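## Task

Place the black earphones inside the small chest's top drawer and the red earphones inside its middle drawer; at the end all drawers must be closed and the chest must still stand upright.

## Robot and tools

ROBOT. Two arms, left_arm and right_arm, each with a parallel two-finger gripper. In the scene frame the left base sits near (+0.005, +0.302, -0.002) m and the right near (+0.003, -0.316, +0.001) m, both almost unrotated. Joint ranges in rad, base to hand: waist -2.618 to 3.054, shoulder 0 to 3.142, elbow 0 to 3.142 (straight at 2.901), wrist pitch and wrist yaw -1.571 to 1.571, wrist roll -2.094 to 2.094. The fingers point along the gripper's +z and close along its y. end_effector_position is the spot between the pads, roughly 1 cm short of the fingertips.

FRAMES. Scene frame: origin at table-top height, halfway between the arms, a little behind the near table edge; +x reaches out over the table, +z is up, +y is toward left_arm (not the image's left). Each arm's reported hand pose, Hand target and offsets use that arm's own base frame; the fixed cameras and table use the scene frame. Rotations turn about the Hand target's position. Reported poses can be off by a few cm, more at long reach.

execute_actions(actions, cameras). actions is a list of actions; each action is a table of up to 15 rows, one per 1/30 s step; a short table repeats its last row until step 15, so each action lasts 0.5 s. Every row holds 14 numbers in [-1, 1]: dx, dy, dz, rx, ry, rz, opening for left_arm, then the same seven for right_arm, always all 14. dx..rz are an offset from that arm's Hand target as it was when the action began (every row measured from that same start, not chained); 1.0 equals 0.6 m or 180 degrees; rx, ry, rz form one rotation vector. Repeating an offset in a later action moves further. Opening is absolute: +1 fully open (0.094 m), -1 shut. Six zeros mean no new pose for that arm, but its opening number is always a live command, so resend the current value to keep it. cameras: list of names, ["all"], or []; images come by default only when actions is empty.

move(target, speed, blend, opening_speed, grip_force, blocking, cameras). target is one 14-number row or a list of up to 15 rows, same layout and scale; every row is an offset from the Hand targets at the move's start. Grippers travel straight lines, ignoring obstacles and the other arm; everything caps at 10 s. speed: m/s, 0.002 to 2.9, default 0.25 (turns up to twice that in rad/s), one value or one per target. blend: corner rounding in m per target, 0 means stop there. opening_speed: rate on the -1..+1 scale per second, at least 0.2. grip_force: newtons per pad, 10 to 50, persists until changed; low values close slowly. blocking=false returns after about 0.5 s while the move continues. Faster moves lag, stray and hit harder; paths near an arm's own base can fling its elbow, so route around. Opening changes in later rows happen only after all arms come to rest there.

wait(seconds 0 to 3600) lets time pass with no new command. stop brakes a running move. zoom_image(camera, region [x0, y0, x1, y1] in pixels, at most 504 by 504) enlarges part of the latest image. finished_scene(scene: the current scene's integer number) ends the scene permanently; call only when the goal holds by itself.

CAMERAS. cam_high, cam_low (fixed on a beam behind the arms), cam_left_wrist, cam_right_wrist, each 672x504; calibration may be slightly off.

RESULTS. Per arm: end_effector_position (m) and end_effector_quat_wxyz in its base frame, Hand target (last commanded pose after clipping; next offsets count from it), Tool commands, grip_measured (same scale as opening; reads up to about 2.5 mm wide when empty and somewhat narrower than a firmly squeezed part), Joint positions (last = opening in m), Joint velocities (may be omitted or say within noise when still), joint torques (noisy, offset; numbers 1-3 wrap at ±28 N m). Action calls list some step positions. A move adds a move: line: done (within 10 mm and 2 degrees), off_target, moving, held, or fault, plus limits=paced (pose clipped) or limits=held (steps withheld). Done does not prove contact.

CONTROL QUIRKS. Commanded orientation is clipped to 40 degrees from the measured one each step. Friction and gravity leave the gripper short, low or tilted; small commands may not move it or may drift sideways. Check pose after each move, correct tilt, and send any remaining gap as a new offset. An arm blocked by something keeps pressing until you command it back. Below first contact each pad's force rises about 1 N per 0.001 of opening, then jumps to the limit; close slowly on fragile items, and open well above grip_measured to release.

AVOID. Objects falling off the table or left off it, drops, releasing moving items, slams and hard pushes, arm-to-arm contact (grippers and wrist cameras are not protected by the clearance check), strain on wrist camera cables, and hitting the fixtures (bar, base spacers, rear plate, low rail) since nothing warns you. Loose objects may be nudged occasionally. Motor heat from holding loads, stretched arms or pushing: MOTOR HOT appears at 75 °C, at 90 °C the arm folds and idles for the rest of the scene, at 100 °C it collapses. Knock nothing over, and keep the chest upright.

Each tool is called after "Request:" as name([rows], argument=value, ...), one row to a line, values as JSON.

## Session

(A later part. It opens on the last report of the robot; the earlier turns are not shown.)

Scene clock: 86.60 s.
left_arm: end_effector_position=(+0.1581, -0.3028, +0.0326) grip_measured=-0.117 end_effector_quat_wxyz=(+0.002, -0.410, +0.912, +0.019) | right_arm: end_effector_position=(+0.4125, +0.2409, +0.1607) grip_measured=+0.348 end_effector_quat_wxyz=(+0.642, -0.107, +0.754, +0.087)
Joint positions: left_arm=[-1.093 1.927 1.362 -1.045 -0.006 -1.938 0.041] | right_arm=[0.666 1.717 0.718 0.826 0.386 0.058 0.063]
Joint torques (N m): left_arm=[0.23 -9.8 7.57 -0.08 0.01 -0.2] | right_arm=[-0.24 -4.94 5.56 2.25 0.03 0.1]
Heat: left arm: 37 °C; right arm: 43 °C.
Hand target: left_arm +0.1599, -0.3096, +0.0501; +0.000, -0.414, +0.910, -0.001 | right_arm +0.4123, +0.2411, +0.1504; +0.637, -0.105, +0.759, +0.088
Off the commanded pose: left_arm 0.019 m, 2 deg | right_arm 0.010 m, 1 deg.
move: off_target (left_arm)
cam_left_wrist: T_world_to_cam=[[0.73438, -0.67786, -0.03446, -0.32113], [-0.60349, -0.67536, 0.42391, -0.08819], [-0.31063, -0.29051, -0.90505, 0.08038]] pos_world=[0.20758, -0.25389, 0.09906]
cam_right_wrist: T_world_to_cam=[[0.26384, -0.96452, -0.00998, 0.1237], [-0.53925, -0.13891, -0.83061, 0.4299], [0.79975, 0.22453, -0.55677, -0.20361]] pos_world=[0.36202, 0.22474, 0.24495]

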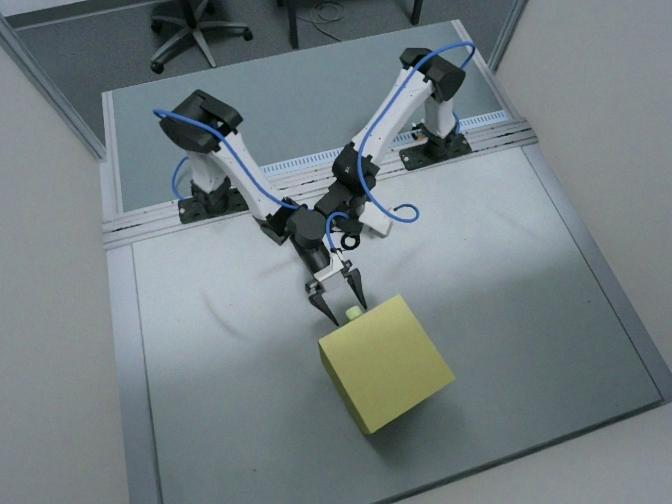

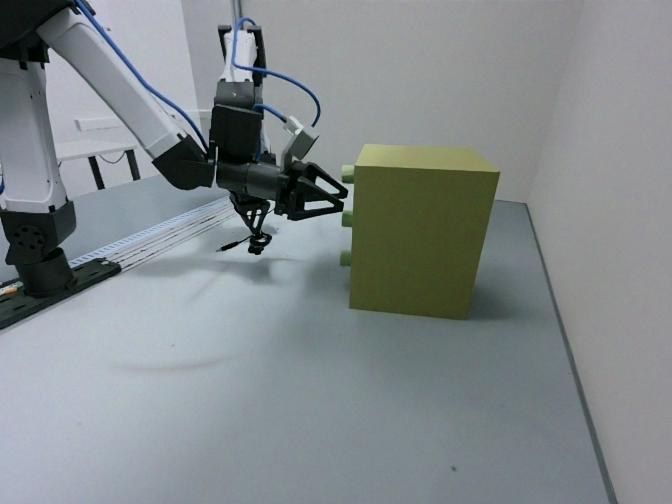

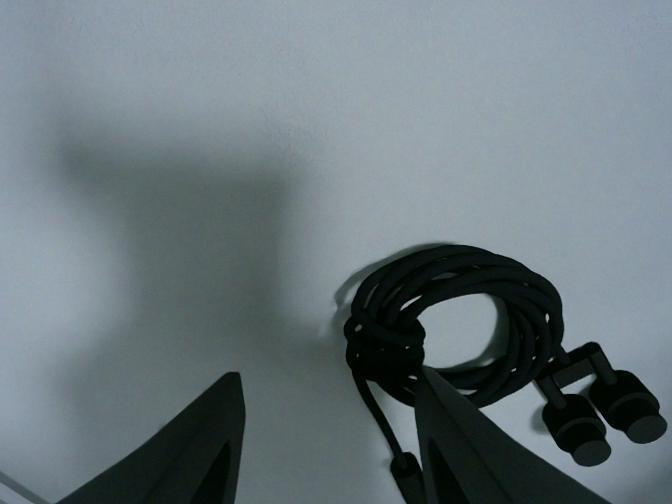

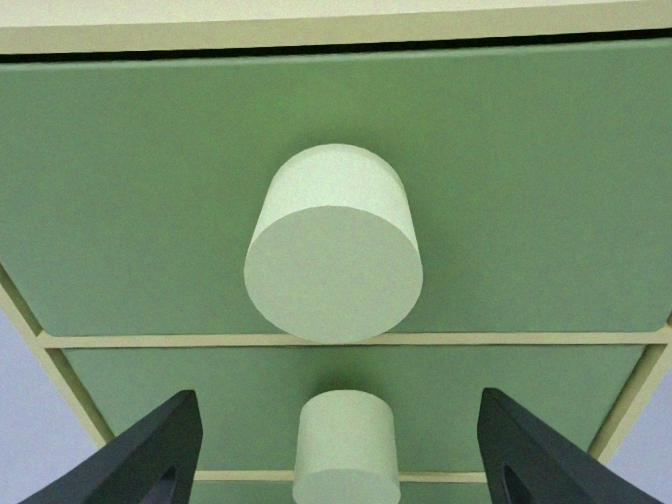

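Request:
move([
  [0.011, -0.0082, -0.0202, 0, 0, 0, -0.12, 0.0148, 0.0065, -0.0473, 0, 0, 0, 0.35],
], speed=0.15, cameras=["cam_left_wrist", "cam_high"])

Scene clock: 91.43 s.
left_arm: end_effector_position=(+0.1581, -0.3028, +0.0326) grip_measured=-0.117 end_effector_quat_wxyz=(+0.002, -0.410, +0.912, +0.019) | right_arm: end_effector_position=(+0.4200, +0.2450, +0.1318) grip_measured=+0.348 end_effector_quat_wxyz=(+0.643, -0.106, +0.754, +0.086)
Joint positions: left_arm=[-1.093 1.927 1.362 -1.045 -0.006 -1.938 0.041] | right_arm=[0.663 1.842 0.715 0.955 0.386 0.058 0.063]
Joint torques (N m): left_arm=[1.13 -6.79 7.98 0.25 0.01 -0.07] | right_arm=[-0.57 -5.27 5.61 2.21 -0.05 0.07]
Heat: left arm: 38 °C; right arm: 43 °C.
Hand target: left_arm +0.1665, -0.3145, +0.0379; +0.000, -0.414, +0.910, -0.001 | right_arm +0.4212, +0.2450, +0.1221; +0.637, -0.105, +0.759, +0.088
Off the commanded pose: left_arm 0.015 m, 2 deg | right_arm 0.010 m, 1 deg.
move: off_target (left_arm)
cam_left_wrist: T_world_to_cam=[[0.73438, -0.67786, -0.03446, -0.32113], [-0.60349, -0.67536, 0.42391, -0.08819], [-0.31063, -0.29051, -0.90505, 0.08038]] pos_world=[0.20758, -0.25389, 0.09906]
Images, in order (width x height): cam_high 672x504, cam_left_wrist 672x504.

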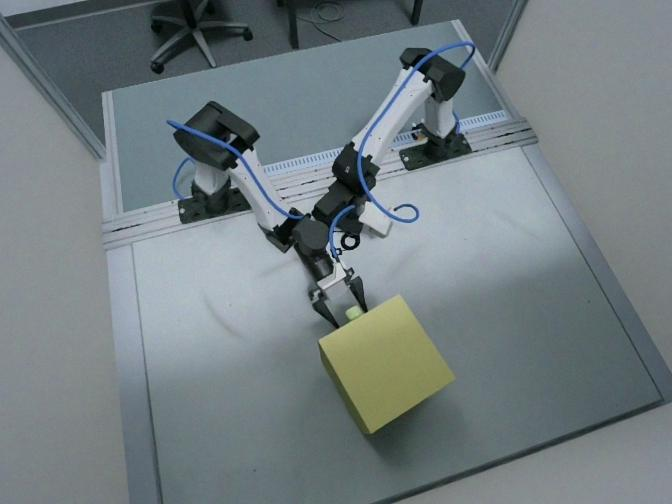

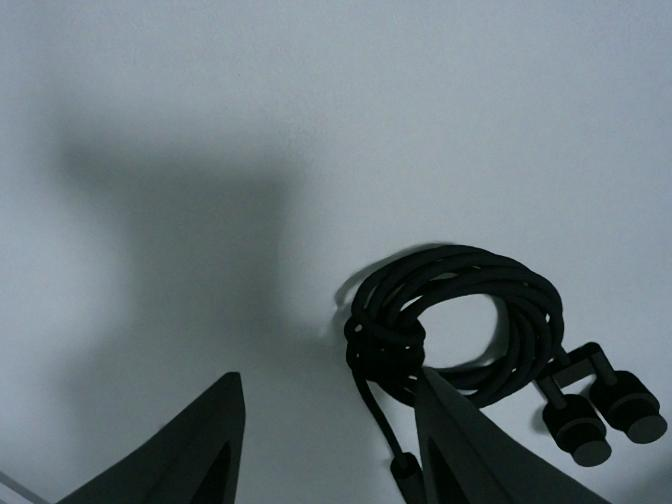

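Request:
move([
  [0.0085, -0.0060, -0.0040, 0, 0, 0, -0.12, 0, 0, -0.012, 0, 0, 0, 0.35],
], speed=0.15, cameras=["cam_left_wrist"])

Scene clock: 93.40 s.
left_arm: end_effector_position=(+0.1643, -0.3073, +0.0332) grip_measured=-0.117 end_effector_quat_wxyz=(+0.002, -0.414, +0.910, +0.015) | right_arm: end_effector_position=(+0.4214, +0.2461, +0.1275) grip_measured=+0.348 end_effector_quat_wxyz=(+0.645, -0.105, +0.752, +0.087)
Joint positions: left_arm=[-1.083 1.943 1.387 -1.044 -0.006 -1.938 0.041] | right_arm=[0.663 1.868 0.715 0.987 0.386 0.058 0.063]
Joint torques (N m): left_arm=[0.95 -6.31 7.84 0.3 0.01 0.01] | right_arm=[-0.64 -5.33 4.92 2.21 -0.04 0.08]
Heat: left arm: 38 °C; right arm: 44 °C.
Hand target: left_arm +0.1716, -0.3179, +0.0354; +0.000, -0.414, +0.910, +0.000 | right_arm +0.4212, +0.2450, +0.1149; +0.637, -0.105, +0.759, +0.088
Off the commanded pose: left_arm 0.013 m, 2 deg | right_arm 0.013 m, 1 deg.
move: off_target (left_arm, right_arm)
cam_left_wrist: T_world_to_cam=[[0.74121, -0.67079, -0.02545, -0.32793], [-0.59865, -0.6777, 0.427, -0.08929], [-0.30368, -0.30126, -0.90389, 0.07699]] pos_world=[0.21299, -0.25729, 0.09937]

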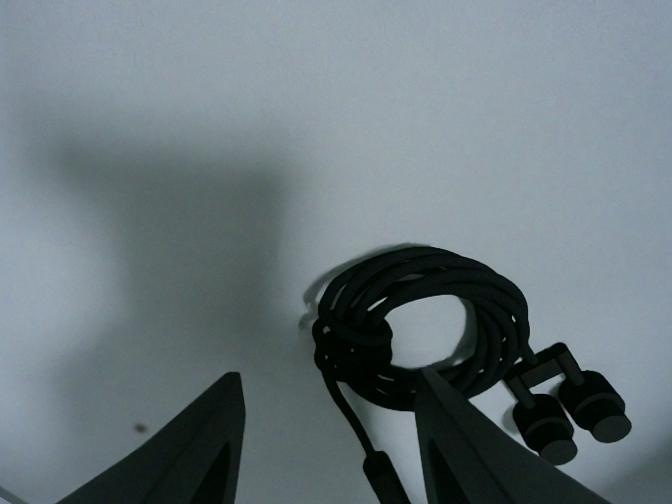

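Request:
move([
  [-0.0018, 0.0023, -0.0315, 0, 0, 0, -0.12, 0, 0, 0, 0, 0, 0, 0.35],
], speed=0.1, cameras=["cam_left_wrist"])

Scene clock: 94.47 s.
left_arm: end_effector_position=(+0.1650, -0.3086, +0.0330) grip_measured=-0.117 end_effector_quat_wxyz=(+0.002, -0.414, +0.910, +0.012) | right_arm: end_effector_position=(+0.4214, +0.2461, +0.1277) grip_measured=+0.348 end_effector_quat_wxyz=(+0.645, -0.105, +0.752, +0.087)
Joint positions: left_arm=[-1.083 1.943 1.387 -1.038 -0.006 -1.938 0.041] | right_arm=[0.663 1.868 0.715 0.988 0.386 0.058 0.063]
Joint torques (N m): left_arm=[0.23 -7.51 5.26 0.11 -0.06 -0.07] | right_arm=[-0.59 -5.33 4.92 2.22 -0.04 0.07]
Heat: left arm: 38 °C; right arm: 44 °C.
Hand target: left_arm +0.1646, -0.3079, +0.0331; +0.002, -0.414, +0.910, +0.013 (not the last commanded pose) | right_arm +0.4212, +0.2450, +0.1149; +0.637, -0.105, +0.759, +0.088
Off the commanded pose: left_arm 0.019 m, 1 deg | right_arm 0.013 m, 1 deg.
move: held (left_arm; a check stopped the path); limits=held
pose unreachable (left arm): on one or more control steps of this call, first in action 0 (counted from 0), this arm could not follow its commanded pose, so it was not sent that pose on those steps. It may still have moved: this result reports where it is.
cause: moving toward the commanded pose would bring a part of the arm too close to another arm (this arm's wrist (the part past joint 4) and the right arm's wrist (the part past joint 4), 10 mm apart when this arm was first held).
cam_left_wrist: T_world_to_cam=[[0.7413, -0.67088, -0.02004, -0.32956], [-0.59981, -0.67557, 0.42876, -0.08897], [-0.30118, -0.30582, -0.9032, 0.07488]] pos_world=[0.21349, -0.2583, 0.09918]

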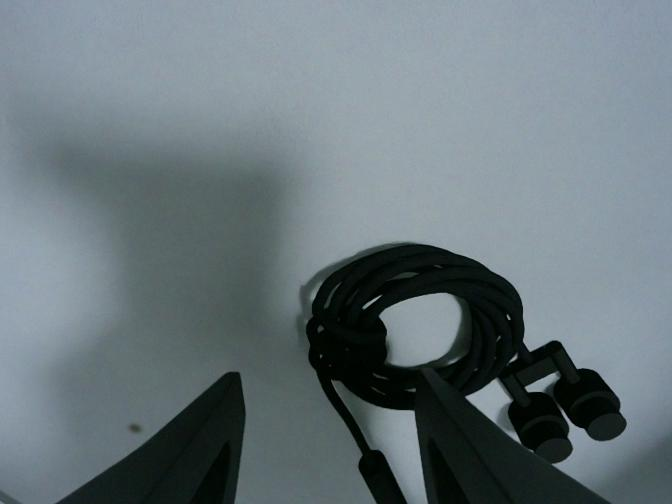

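Request:
move([
  [0.009, 0.1465, 0.1115, 0, 0, 0, -0.12, 0, 0, 0, 0, 0, 0, 0.35],
  [0.0423, 0.2132, 0.1948, 0, 0, 0, -0.12, -0.0067, -0.0012, 0.1527, 0, 0, 0, 0.4],
], speed=[0.3, 0.25], blend=[0.02, 0], cameras=["cam_right_wrist", "cam_high"])

Scene clock: 100.03 s.
left_arm: end_effector_position=(+0.1852, -0.1801, +0.1376) grip_measured=-0.117 end_effector_quat_wxyz=(-0.008, -0.415, +0.909, +0.028) | right_arm: end_effector_position=(+0.4154, +0.2420, +0.1896) grip_measured=+0.397 end_effector_quat_wxyz=(+0.626, -0.116, +0.768, +0.076)
Joint positions: left_arm=[-0.775 1.572 1.362 -1.418 -0.006 -1.632 0.041] | right_arm=[0.664 1.624 0.817 0.585 0.385 0.056 0.066]
Joint torques (N m): left_arm=[0.95 -6.31 8.08 -0.07 -0.17 0.03] | right_arm=[-0.17 -7.75 8.92 2.05 0.03 0.1]
Heat: left arm: 38 °C; right arm: 45 °C.
Hand target: left_arm +0.1900, -0.1800, +0.1501; +0.002, -0.415, +0.910, +0.013 | right_arm +0.4172, +0.2443, +0.2065; +0.637, -0.105, +0.759, +0.088
Off the commanded pose: left_arm 0.013 m, 2 deg | right_arm 0.017 m, 2 deg.
move: off_target (left_arm, right_arm); target 2's new opening was sent with right_arm's hand 0.017 m and 2 deg from that target
cam_right_wrist: T_world_to_cam=[[0.26276, -0.96479, 0.01157, 0.12061], [-0.5712, -0.16521, -0.80401, 0.47018], [0.77761, 0.20466, -0.5945, -0.16886]] pos_world=[0.36819, 0.2286, 0.27625]
Images, in order (width x height): cam_high 672x504, cam_right_wrist 672x504.

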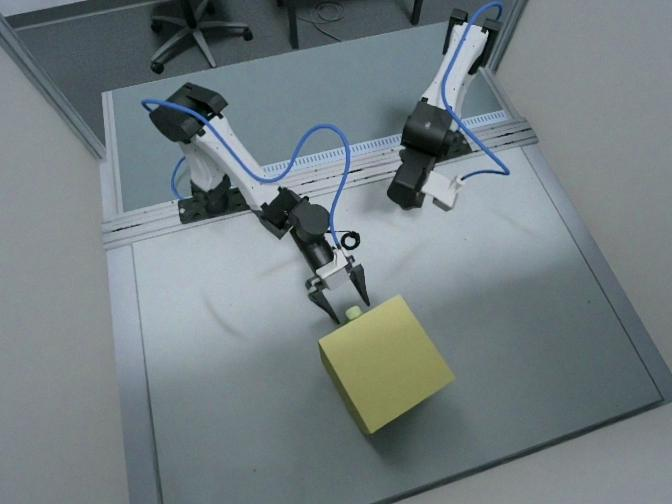

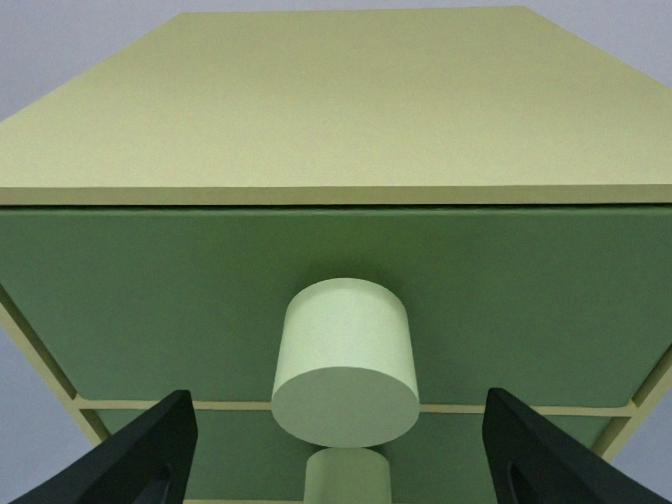

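Request:
move([
  [0, 0, 0, 0, 0, 0, -0.12, 0.0123, 0.0018, 0.0258, 0, 0, 0, 0.4],
  [0, 0, 0, 0, 0, 0, -0.12, 0.0123, 0.0018, 0.0258, 0, 0, 0, -0.55],
  [0, 0, 0, 0, 0, 0, -0.12, -0.1721, -0.0503, -0.0025, 0, 0, 0, -0.55],
], speed=[0.1, 0.1, 0.12], grip_force=[50, 38], cameras=["cam_right_wrist", "cam_high"])

Scene clock: 106.77 s.
left_arm: end_effector_position=(+0.1852, -0.1801, +0.1376) grip_measured=-0.117 end_effector_quat_wxyz=(-0.008, -0.415, +0.909, +0.028) | right_arm: end_effector_position=(+0.3177, +0.2144, +0.1972) grip_measured=-0.429 end_effector_quat_wxyz=(+0.629, -0.115, +0.765, +0.076)
Joint positions: left_arm=[-0.775 1.572 1.362 -1.418 -0.006 -1.632 0.041] | right_arm=[0.834 1.227 0.519 0.475 0.552 0.094 0.027]
Joint torques (N m): left_arm=[0.92 -6.27 8.01 -0.07 -0.15 0.04] | right_arm=[0.54 -5.31 6.56 2.13 0.12 0.12]
Heat: left arm: 39 °C; right arm: 46 °C.
Hand target: left_arm +0.1900, -0.1800, +0.1501; +0.002, -0.415, +0.910, +0.013 | right_arm +0.3139, +0.2141, +0.2049; +0.637, -0.105, +0.759, +0.088
Off the commanded pose: left_arm 0.013 m, 2 deg | right_arm 0.009 m, 2 deg.
grip_force (N): 50, 38
move: done; target 2's new opening was sent with right_arm's hand 0.020 m and 3 deg from that target
cam_right_wrist: T_world_to_cam=[[0.26229, -0.96492, 0.01155, 0.11982], [-0.56431, -0.16309, -0.80929, 0.41438], [0.78279, 0.20575, -0.58729, -0.08605]] pos_world=[0.26977, 0.2009, 0.28343]
Images, in order (width x height): cam_high 672x504, cam_right_wrist 672x504.

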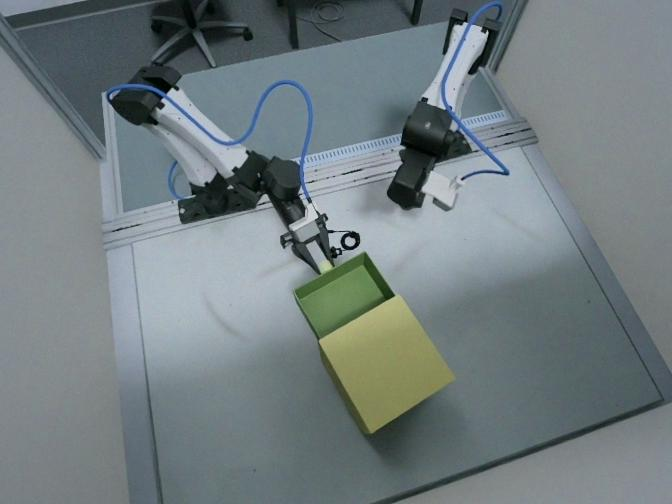

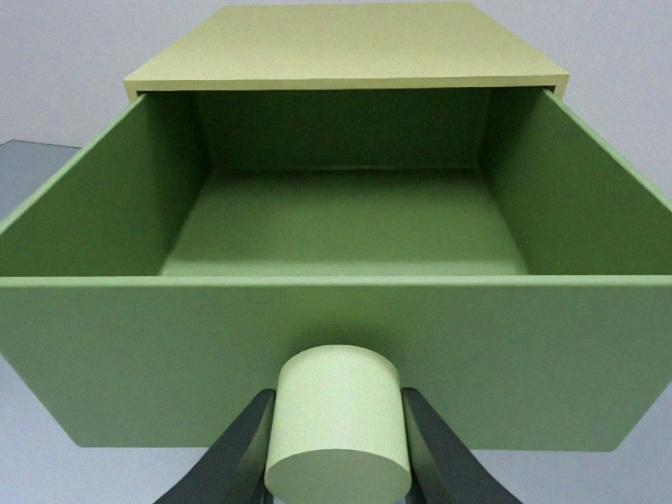

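Request:
move([
  [-0.0167, -0.1, -0.0502, 0, 0, 0, -0.12, -0.0641, -0.0182, 0, 0, 0, 0, 0.35],
  [-0.0367, -0.2183, -0.1752, -0.0081, -0.0023, -0.0007, -0.12, -0.0732, -0.3235, 0.0585, 0, 0, 0, 0.35],
], speed=[0.14, 0.3], grip_force=[50, 50], cameras=["cam_left_wrist", "cam_high"])

Scene clock: 112.53 s.
left_arm: end_effector_position=(+0.1677, -0.3049, +0.0474) grip_measured=-0.117 end_effector_quat_wxyz=(+0.003, -0.411, +0.912, +0.005) | right_arm: end_effector_position=(+0.2697, +0.0187, +0.2318) grip_measured=+0.348 end_effector_quat_wxyz=(+0.633, -0.096, +0.763, +0.088)
Joint positions: left_arm=[-1.071 1.907 1.397 -1.07 -0.006 -1.917 0.041] | right_arm=[-0.242 0.486 0.413 -0.136 -0.496 -0.088 0.063]
Joint torques (N m): left_arm=[-0.14 -6.22 6.13 0.35 -0.01 -0.21] | right_arm=[-0.72 1.65 9.73 2 -0.24 -0.13]
Heat: left arm: 39 °C; right arm: 47 °C.
Hand target: left_arm +0.1679, -0.3109, +0.0449; +0.000, -0.414, +0.910, +0.000 | right_arm +0.2700, +0.0200, +0.2401; +0.637, -0.105, +0.759, +0.088
Off the commanded pose: left_arm 0.007 m, 1 deg | right_arm 0.008 m, 1 deg.
move: done
cam_left_wrist: T_world_to_cam=[[0.73569, -0.67729, -0.007, -0.33042], [-0.60819, -0.66511, 0.43328, -0.08663], [-0.29811, -0.3145, -0.90123, 0.08651]] pos_world=[0.21619, -0.25421, 0.11319]
Images, in order (width x height): cam_high 672x504, cam_left_wrist 672x504.

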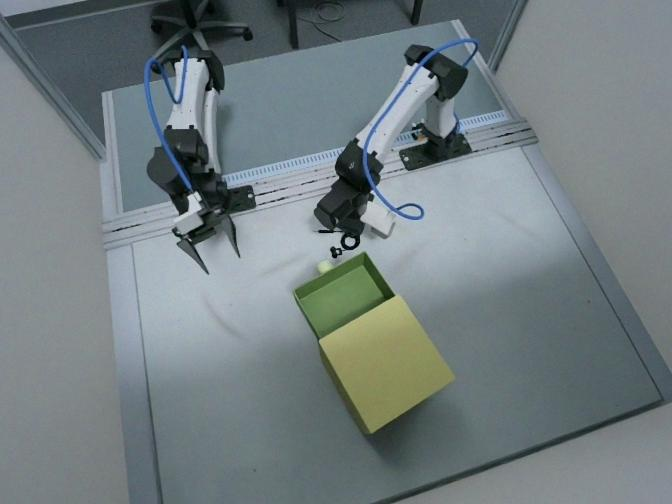

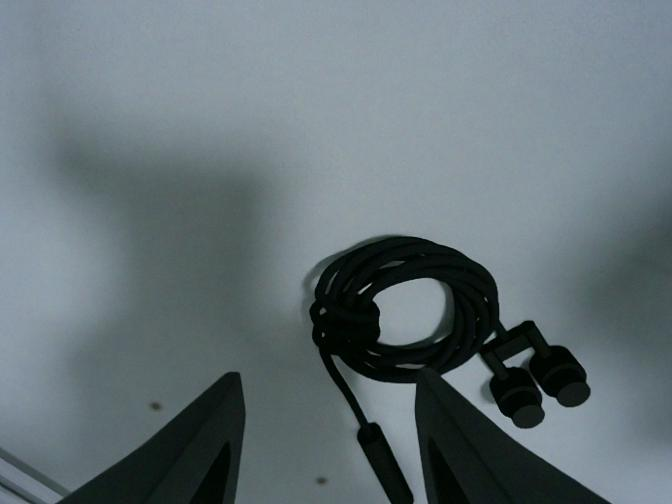

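Request:
move([
  [0, 0, -0.0498, 0, 0, 0, -0.12, 0, 0, 0, 0, 0, 0, 0.35],
  [0, 0, -0.0498, 0, 0, 0, -1.0, 0, 0, 0, 0, 0, 0, 0.35],
  [0, 0, 0.1668, 0, 0, 0, -1.0, 0, 0, 0, 0, 0, 0, 0.35],
], speed=[0.12, 0.12, 0.15], grip_force=[27, 50], cameras=["cam_left_wrist", "cam_high", "cam_right_wrist"])

Scene clock: 121.00 s.
left_arm: end_effector_position=(+0.1677, -0.3076, +0.1320) grip_measured=-0.796 end_effector_quat_wxyz=(+0.000, -0.410, +0.912, +0.015) | right_arm: end_effector_position=(+0.2697, +0.0189, +0.2318) grip_measured=+0.348 end_effector_quat_wxyz=(+0.633, -0.097, +0.763, +0.088)
Joint positions: left_arm=[-1.073 1.902 1.729 -1.427 -0.002 -1.918 0.01] | right_arm=[-0.242 0.486 0.413 -0.136 -0.497 -0.088 0.063]
Joint torques (N m): left_arm=[-0.02 -8.38 8.06 -0.07 -0.05 -0.19] | right_arm=[-0.75 1.62 9.77 1.99 -0.25 -0.14]
Heat: left arm: 38 °C; right arm: 47 °C.
Hand target: left_arm +0.1680, -0.3109, +0.1451; +0.000, -0.414, +0.910, +0.000 | right_arm +0.2700, +0.0200, +0.2401; +0.637, -0.105, +0.759, +0.088
Off the commanded pose: left_arm 0.013 m, 2 deg | right_arm 0.008 m, 1 deg.
grip_force (N): 27, 50
move: off_target (left_arm)
cam_left_wrist: T_world_to_cam=[[0.73446, -0.6781, -0.02724, -0.32899], [-0.60369, -0.67114, 0.43026, -0.12728], [-0.31004, -0.29957, -0.90229, 0.16864]] pos_world=[0.21708, -0.25799, 0.19797]
cam_right_wrist: T_world_to_cam=[[0.24934, -0.96798, -0.02903, -0.04369], [-0.56347, -0.12063, -0.81729, 0.38424], [0.78762, 0.22013, -0.5755, 0.00782]] pos_world=[0.22124, 0.00234, 0.31727]
Images, in order (width x height): cam_high 672x504, cam_left_wrist 672x504, cam_right_wrist 672x504.

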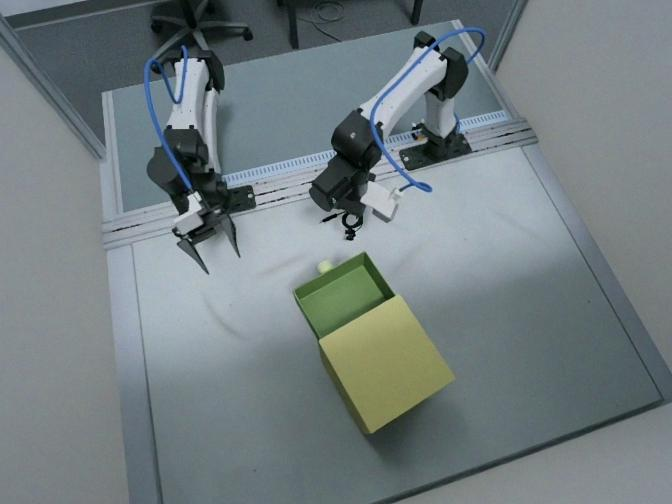

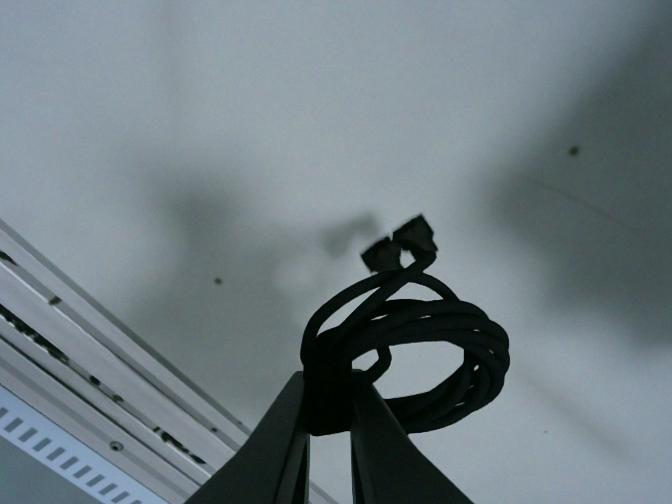

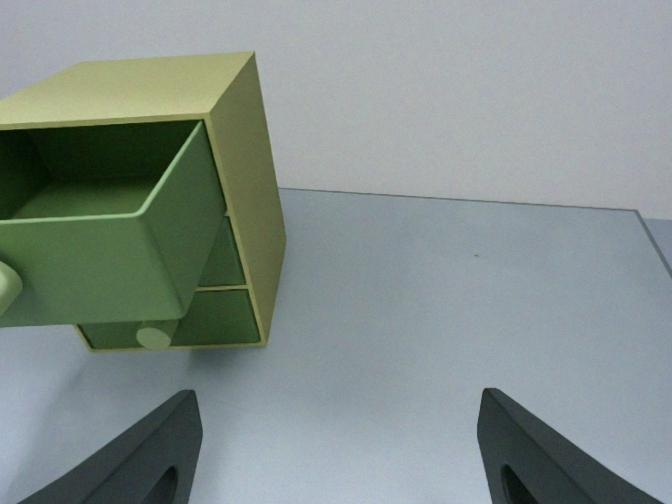

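Request:
move([
  [0.0533, 0.0015, 0.3332, 0.05407, -0.32486, -0.40199, -1.0, 0, 0, 0, 0, 0, 0, 0.35],
], speed=0.42, cameras=["cam_left_wrist", "cam_high", "cam_low"])

Scene clock: 125.83 s.
left_arm: end_effector_position=(+0.1994, -0.3123, +0.3365) grip_measured=-0.796 end_effector_quat_wxyz=(+0.437, +0.235, +0.862, -0.103) | right_arm: end_effector_position=(+0.2697, +0.0189, +0.2318) grip_measured=+0.348 end_effector_quat_wxyz=(+0.633, -0.097, +0.763, +0.088)
Joint positions: left_arm=[-1.268 1.43 1.679 -1.051 -0.593 -0.489 0.01] | right_arm=[-0.242 0.486 0.413 -0.136 -0.497 -0.088 0.063]
Joint torques (N m): left_arm=[0.94 -6.13 4.89 1.92 -0.17 0.01] | right_arm=[-0.7 1.68 9.74 2 -0.25 -0.14]
Heat: left arm: 38 °C; right arm: 48 °C.
Hand target: left_arm +0.1999, -0.3101, +0.3449; +0.446, +0.230, +0.857, -0.119 | right_arm +0.2700, +0.0200, +0.2401; +0.637, -0.105, +0.759, +0.088
Off the commanded pose: left_arm 0.009 m, 2 deg | right_arm 0.008 m, 1 deg.
grip_force (N): 27, 50
move: done
cam_left_wrist: T_world_to_cam=[[-0.50602, -0.8614, -0.0439, -0.15427], [-0.75661, 0.46775, -0.45689, 0.48546], [0.4141, -0.19798, -0.88844, 0.24432]] pos_world=[0.18807, -0.31159, 0.4321]
Images, in order (width x height): cam_high 672x504, cam_low 672x504, cam_left_wrist 672x504.

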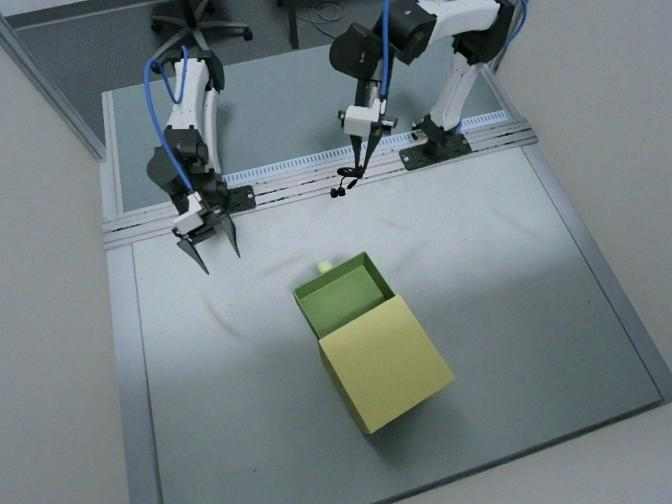

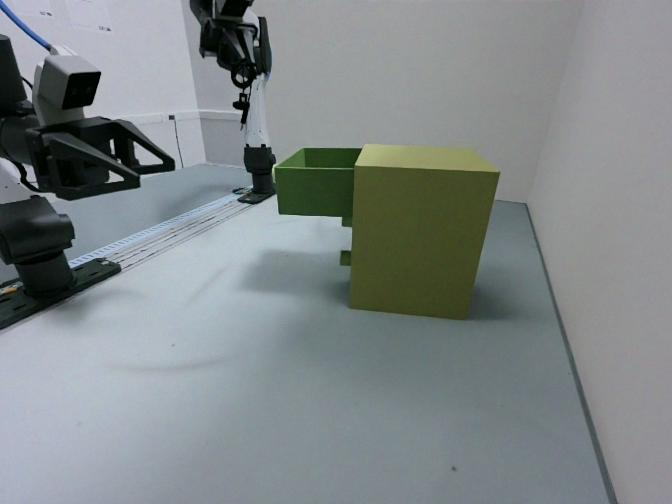

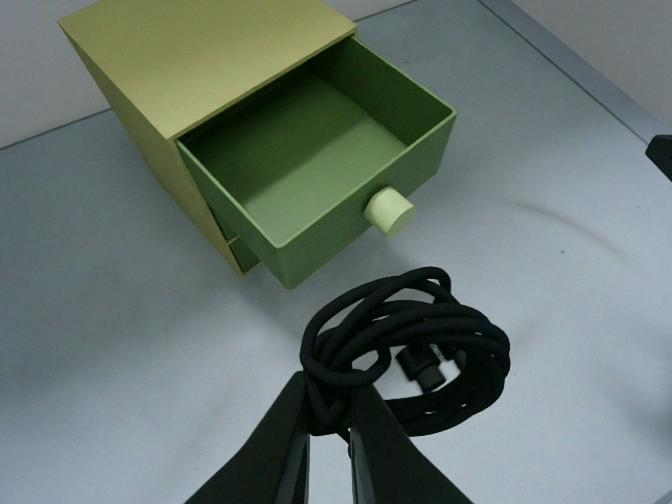

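Request:
zoom_image(camera="cam_low", region=[190, 20, 310, 140])

Request:
zoom_image(camera="cam_high", region=[310, 130, 400, 210])

Scaled by 4.200 from the camera's image (finer frame: 960x720).

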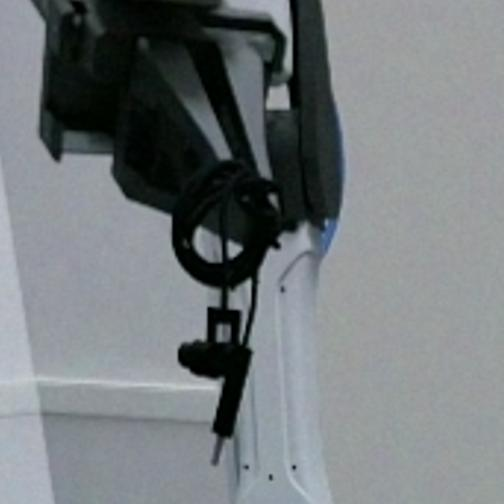

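Scaled by 5.600 from the camera's image (finer frame: 960x720).

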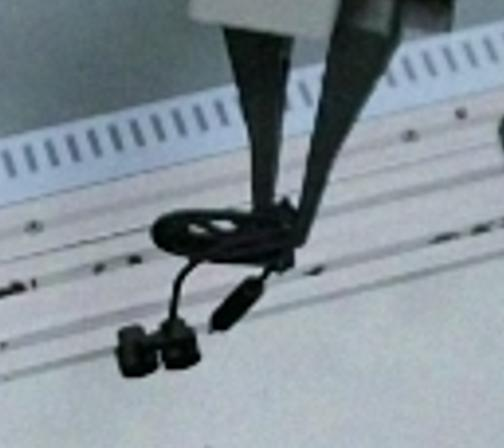

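Request:
move([
  [0.0642, -0.0813, 0.0552, -0.0139, -0.0241, 0, -1.0, 0, 0, 0, 0, 0, 0, 0.35],
  [0.2835, -0.112, 0.0552, -0.0139, -0.0241, 0, -1.0, 0, 0, 0, 0, 0, 0, 0.35],
  [0.3162, -0.1052, -0.0248, -0.0139, -0.0241, 0, -1.0, 0, 0, 0, 0, 0, 0, 0.35],
], speed=[0.25, 0.22, 0.2], blend=[0.02, 0.015, 0], cameras=["cam_left_wrist", "cam_high", "cam_low"])

Scene clock: 133.33 s.
left_arm: end_effector_position=(+0.3848, -0.3704, +0.3322) grip_measured=-0.796 end_effector_quat_wxyz=(+0.479, +0.223, +0.840, -0.126) | right_arm: end_effector_position=(+0.2697, +0.0189, +0.2318) grip_measured=+0.348 end_effector_quat_wxyz=(+0.633, -0.097, +0.763, +0.088)
Joint positions: left_arm=[-0.861 1.855 1.994 -0.702 -0.296 -0.179 0.01] | right_arm=[-0.242 0.486 0.413 -0.136 -0.497 -0.088 0.063]
Joint torques (N m): left_arm=[0.88 -7.35 5.3 2.28 0.01 0.03] | right_arm=[-0.75 1.66 9.76 2 -0.25 -0.14]
Heat: left arm: 38 °C; right arm: 48 °C.
Hand target: left_arm +0.3896, -0.3732, +0.3300; +0.483, +0.224, +0.836, -0.129 | right_arm +0.2700, +0.0200, +0.2401; +0.637, -0.105, +0.759, +0.088
Off the commanded pose: left_arm 0.006 m, 1 deg | right_arm 0.008 m, 1 deg.
grip_force (N): 27, 50
move: done
cam_left_wrist: T_world_to_cam=[[-0.50303, -0.86405, -0.01928, -0.12095], [-0.71808, 0.43026, -0.54702, 0.65212], [0.48095, -0.26133, -0.8369, 0.08585]] pos_world=[0.36615, -0.36266, 0.42624]
Images, in order (width x height): cam_high 672x504, cam_low 672x504, cam_left_wrist 672x504.

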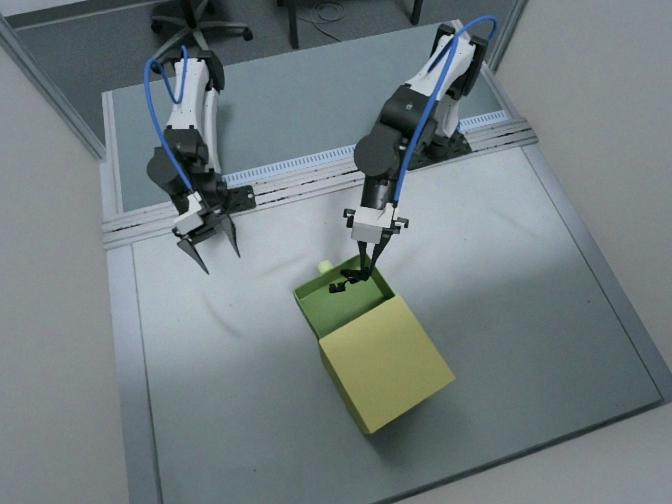

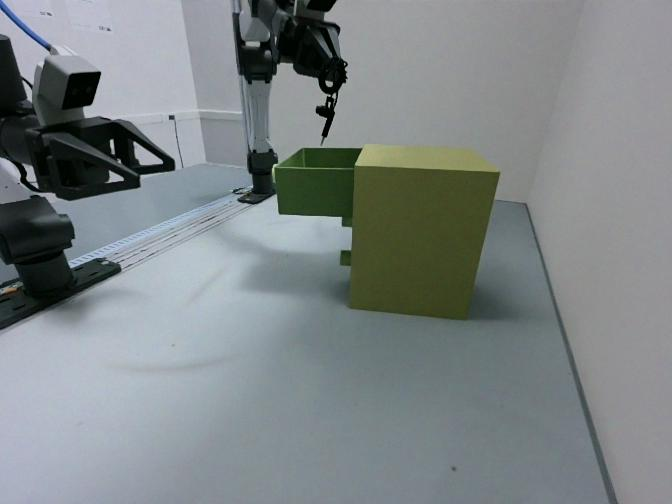

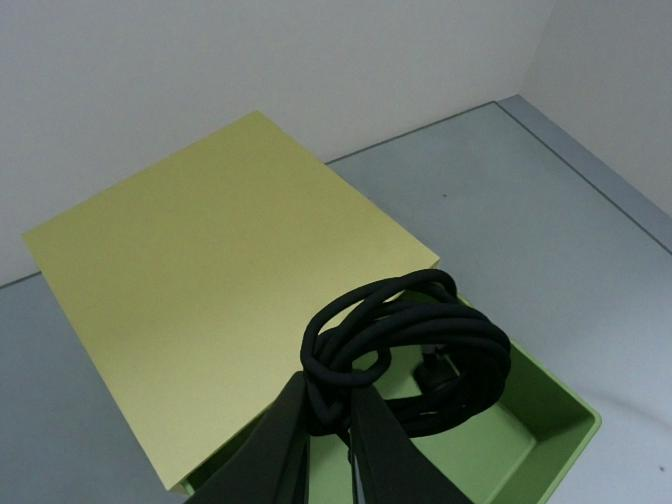

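Request:
move([
  [0, 0, -0.1417, 0, 0, 0, -1.0, 0, 0, 0, 0, 0, 0, 0.35],
], speed=0.15, grip_force=[27, 50], cameras=["cam_high", "cam_left_wrist", "cam_right_wrist", "cam_low"])

Scene clock: 136.50 s.
left_arm: end_effector_position=(+0.3892, -0.3758, +0.2247) grip_measured=-0.796 end_effector_quat_wxyz=(+0.463, +0.230, +0.849, -0.115) | right_arm: end_effector_position=(+0.2697, +0.0189, +0.2318) grip_measured=+0.348 end_effector_quat_wxyz=(+0.633, -0.097, +0.763, +0.088)
Joint positions: left_arm=[-0.861 1.835 1.569 -0.34 -0.295 -0.178 0.01] | right_arm=[-0.242 0.486 0.413 -0.136 -0.497 -0.088 0.063]
Joint torques (N m): left_arm=[0.79 -10.95 5.72 2.23 0 0.02] | right_arm=[-0.7 1.63 9.7 2 -0.25 -0.15]
Heat: left arm: 38 °C; right arm: 48 °C.
Hand target: left_arm +0.3896, -0.3732, +0.2452; +0.483, +0.224, +0.836, -0.129 | right_arm +0.2700, +0.0200, +0.2401; +0.637, -0.105, +0.759, +0.088
Off the commanded pose: left_arm 0.020 m, 3 deg | right_arm 0.008 m, 1 deg.
grip_force (N): 27, 50
move: off_target (left_arm)
cam_left_wrist: T_world_to_cam=[[-0.50515, -0.86235, -0.03411, -0.1207], [-0.73264, 0.44939, -0.51116, 0.60359], [0.45613, -0.23322, -0.85881, 0.01759]] pos_world=[0.37322, -0.37123, 0.31952]
cam_right_wrist: T_world_to_cam=[[0.24934, -0.96798, -0.02903, -0.04369], [-0.56347, -0.12063, -0.81729, 0.38424], [0.78762, 0.22013, -0.5755, 0.00782]] pos_world=[0.22124, 0.00234, 0.31727]

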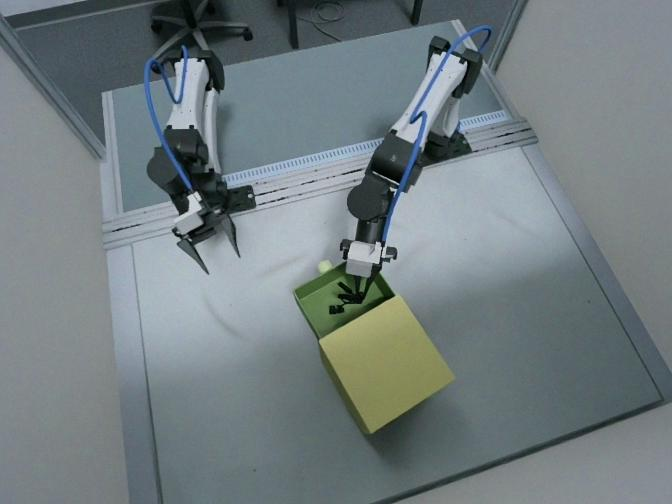

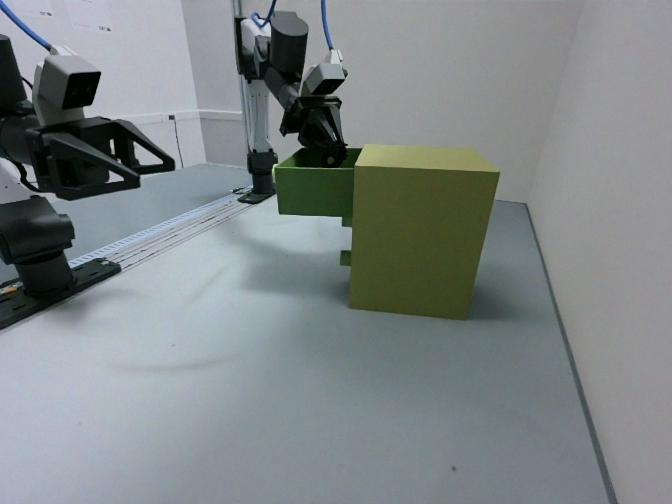

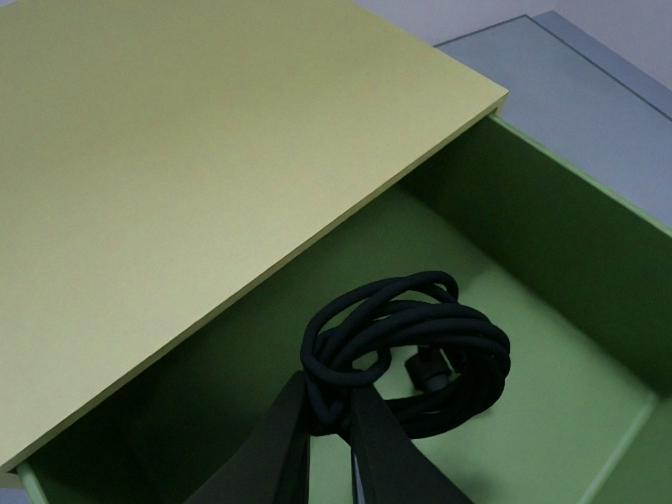

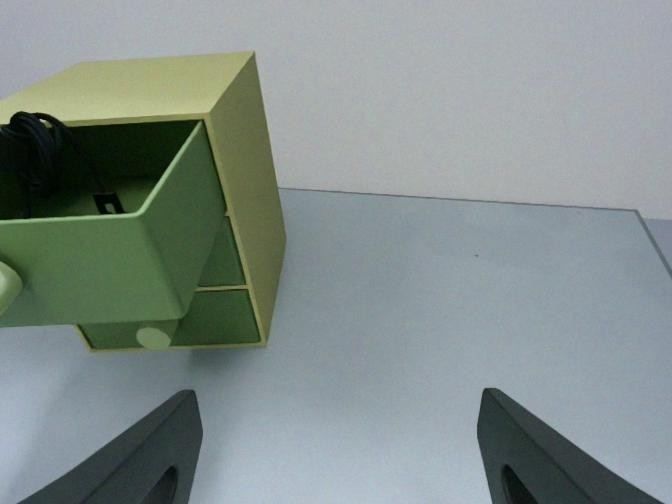

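Request:
zoom_image(camera="cam_low", region=[240, 60, 420, 240])

Request:
zoom_image(camera="cam_high", region=[280, 220, 420, 360])

Request:
zoom_image(camera="cam_right_wrist", region=[0, 80, 240, 260])

Scaled by 2.800 from the camera's image (finer frame: 960x720).

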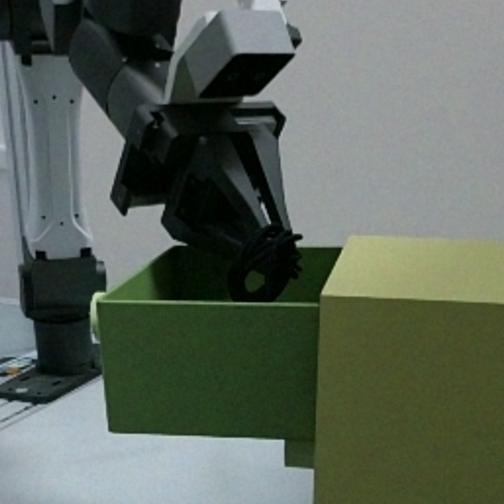

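Scaled by 3.600 from the camera's image (finer frame: 960x720).

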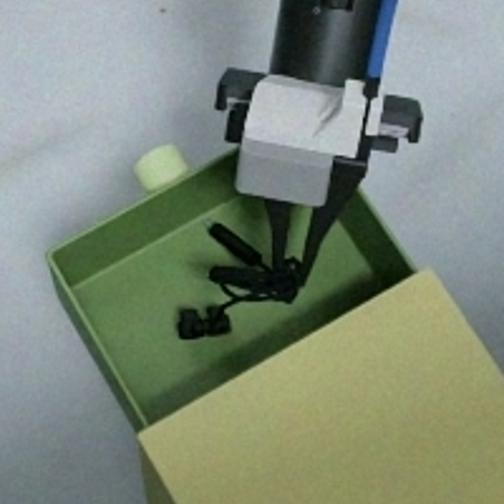

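Scaled by 2.100 from the camera's image (finer frame: 960x720).

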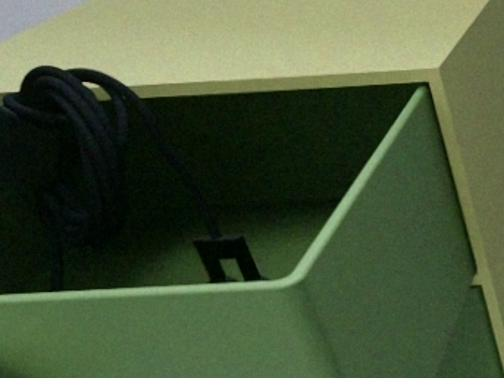

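Request:
move([
  [0, 0, 0, 0, 0, 0, -0.3, 0, 0, 0, 0, 0, 0, 0.35],
], opening_speed=1.0, grip_force=[50, 50], cameras=["cam_high", "cam_left_wrist", "cam_right_wrist"])

Scene clock: 141.43 s.
left_arm: end_effector_position=(+0.3895, -0.3762, +0.2255) grip_measured=-0.303 end_effector_quat_wxyz=(+0.464, +0.229, +0.848, -0.116) | right_arm: end_effector_position=(+0.2697, +0.0189, +0.2318) grip_measured=+0.348 end_effector_quat_wxyz=(+0.633, -0.097, +0.763, +0.088)
Joint positions: left_arm=[-0.861 1.835 1.569 -0.337 -0.295 -0.177 0.033] | right_arm=[-0.242 0.486 0.413 -0.136 -0.497 -0.088 0.063]
Joint torques (N m): left_arm=[0.87 -10.93 5.7 2.22 -0.01 0.02] | right_arm=[-0.77 1.65 9.73 2 -0.25 -0.14]
Heat: left arm: 39 °C; right arm: 49 °C.
Hand target: left_arm +0.3897, -0.3732, +0.2452; +0.483, +0.225, +0.836, -0.129 | right_arm +0.2700, +0.0200, +0.2401; +0.637, -0.105, +0.759, +0.088
Off the commanded pose: left_arm 0.020 m, 3 deg | right_arm 0.008 m, 1 deg.
move: done
cam_left_wrist: T_world_to_cam=[[-0.5053, -0.86231, -0.03314, -0.12103], [-0.73118, 0.44822, -0.51426, 0.60413], [0.45831, -0.23562, -0.85699, 0.01581]] pos_world=[0.37332, -0.37143, 0.32022]
cam_right_wrist: T_world_to_cam=[[0.24934, -0.96798, -0.02903, -0.04369], [-0.56347, -0.12063, -0.81729, 0.38424], [0.78762, 0.22013, -0.5755, 0.00782]] pos_world=[0.22124, 0.00234, 0.31727]

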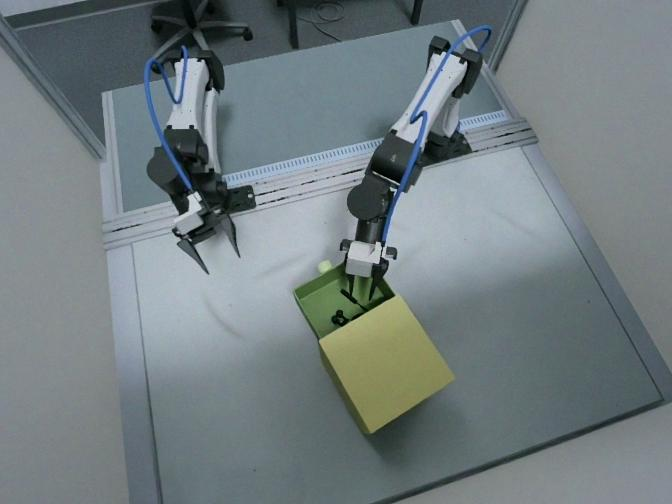

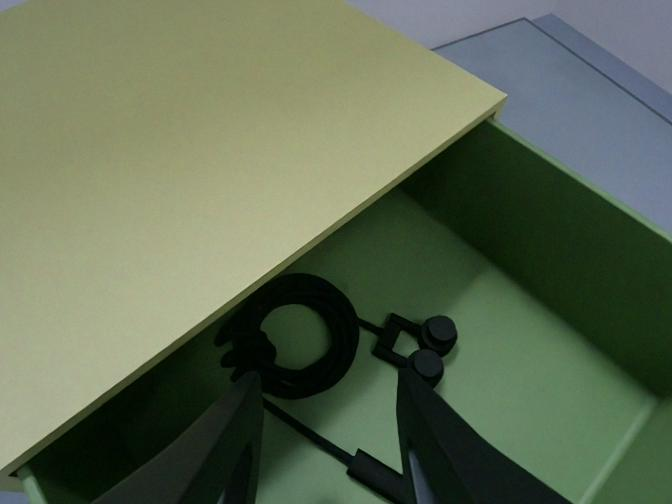

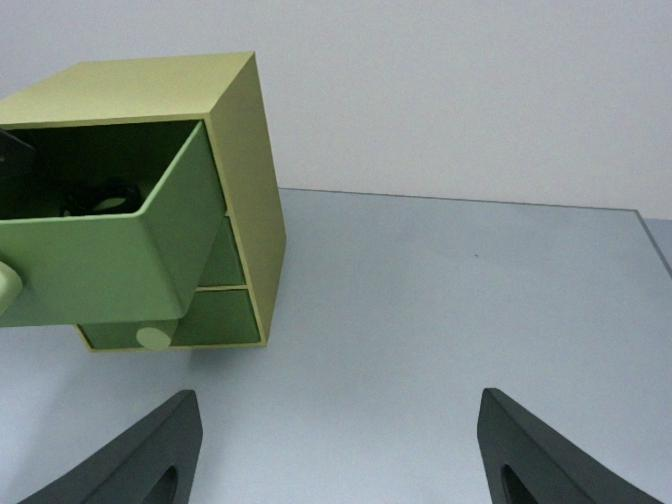

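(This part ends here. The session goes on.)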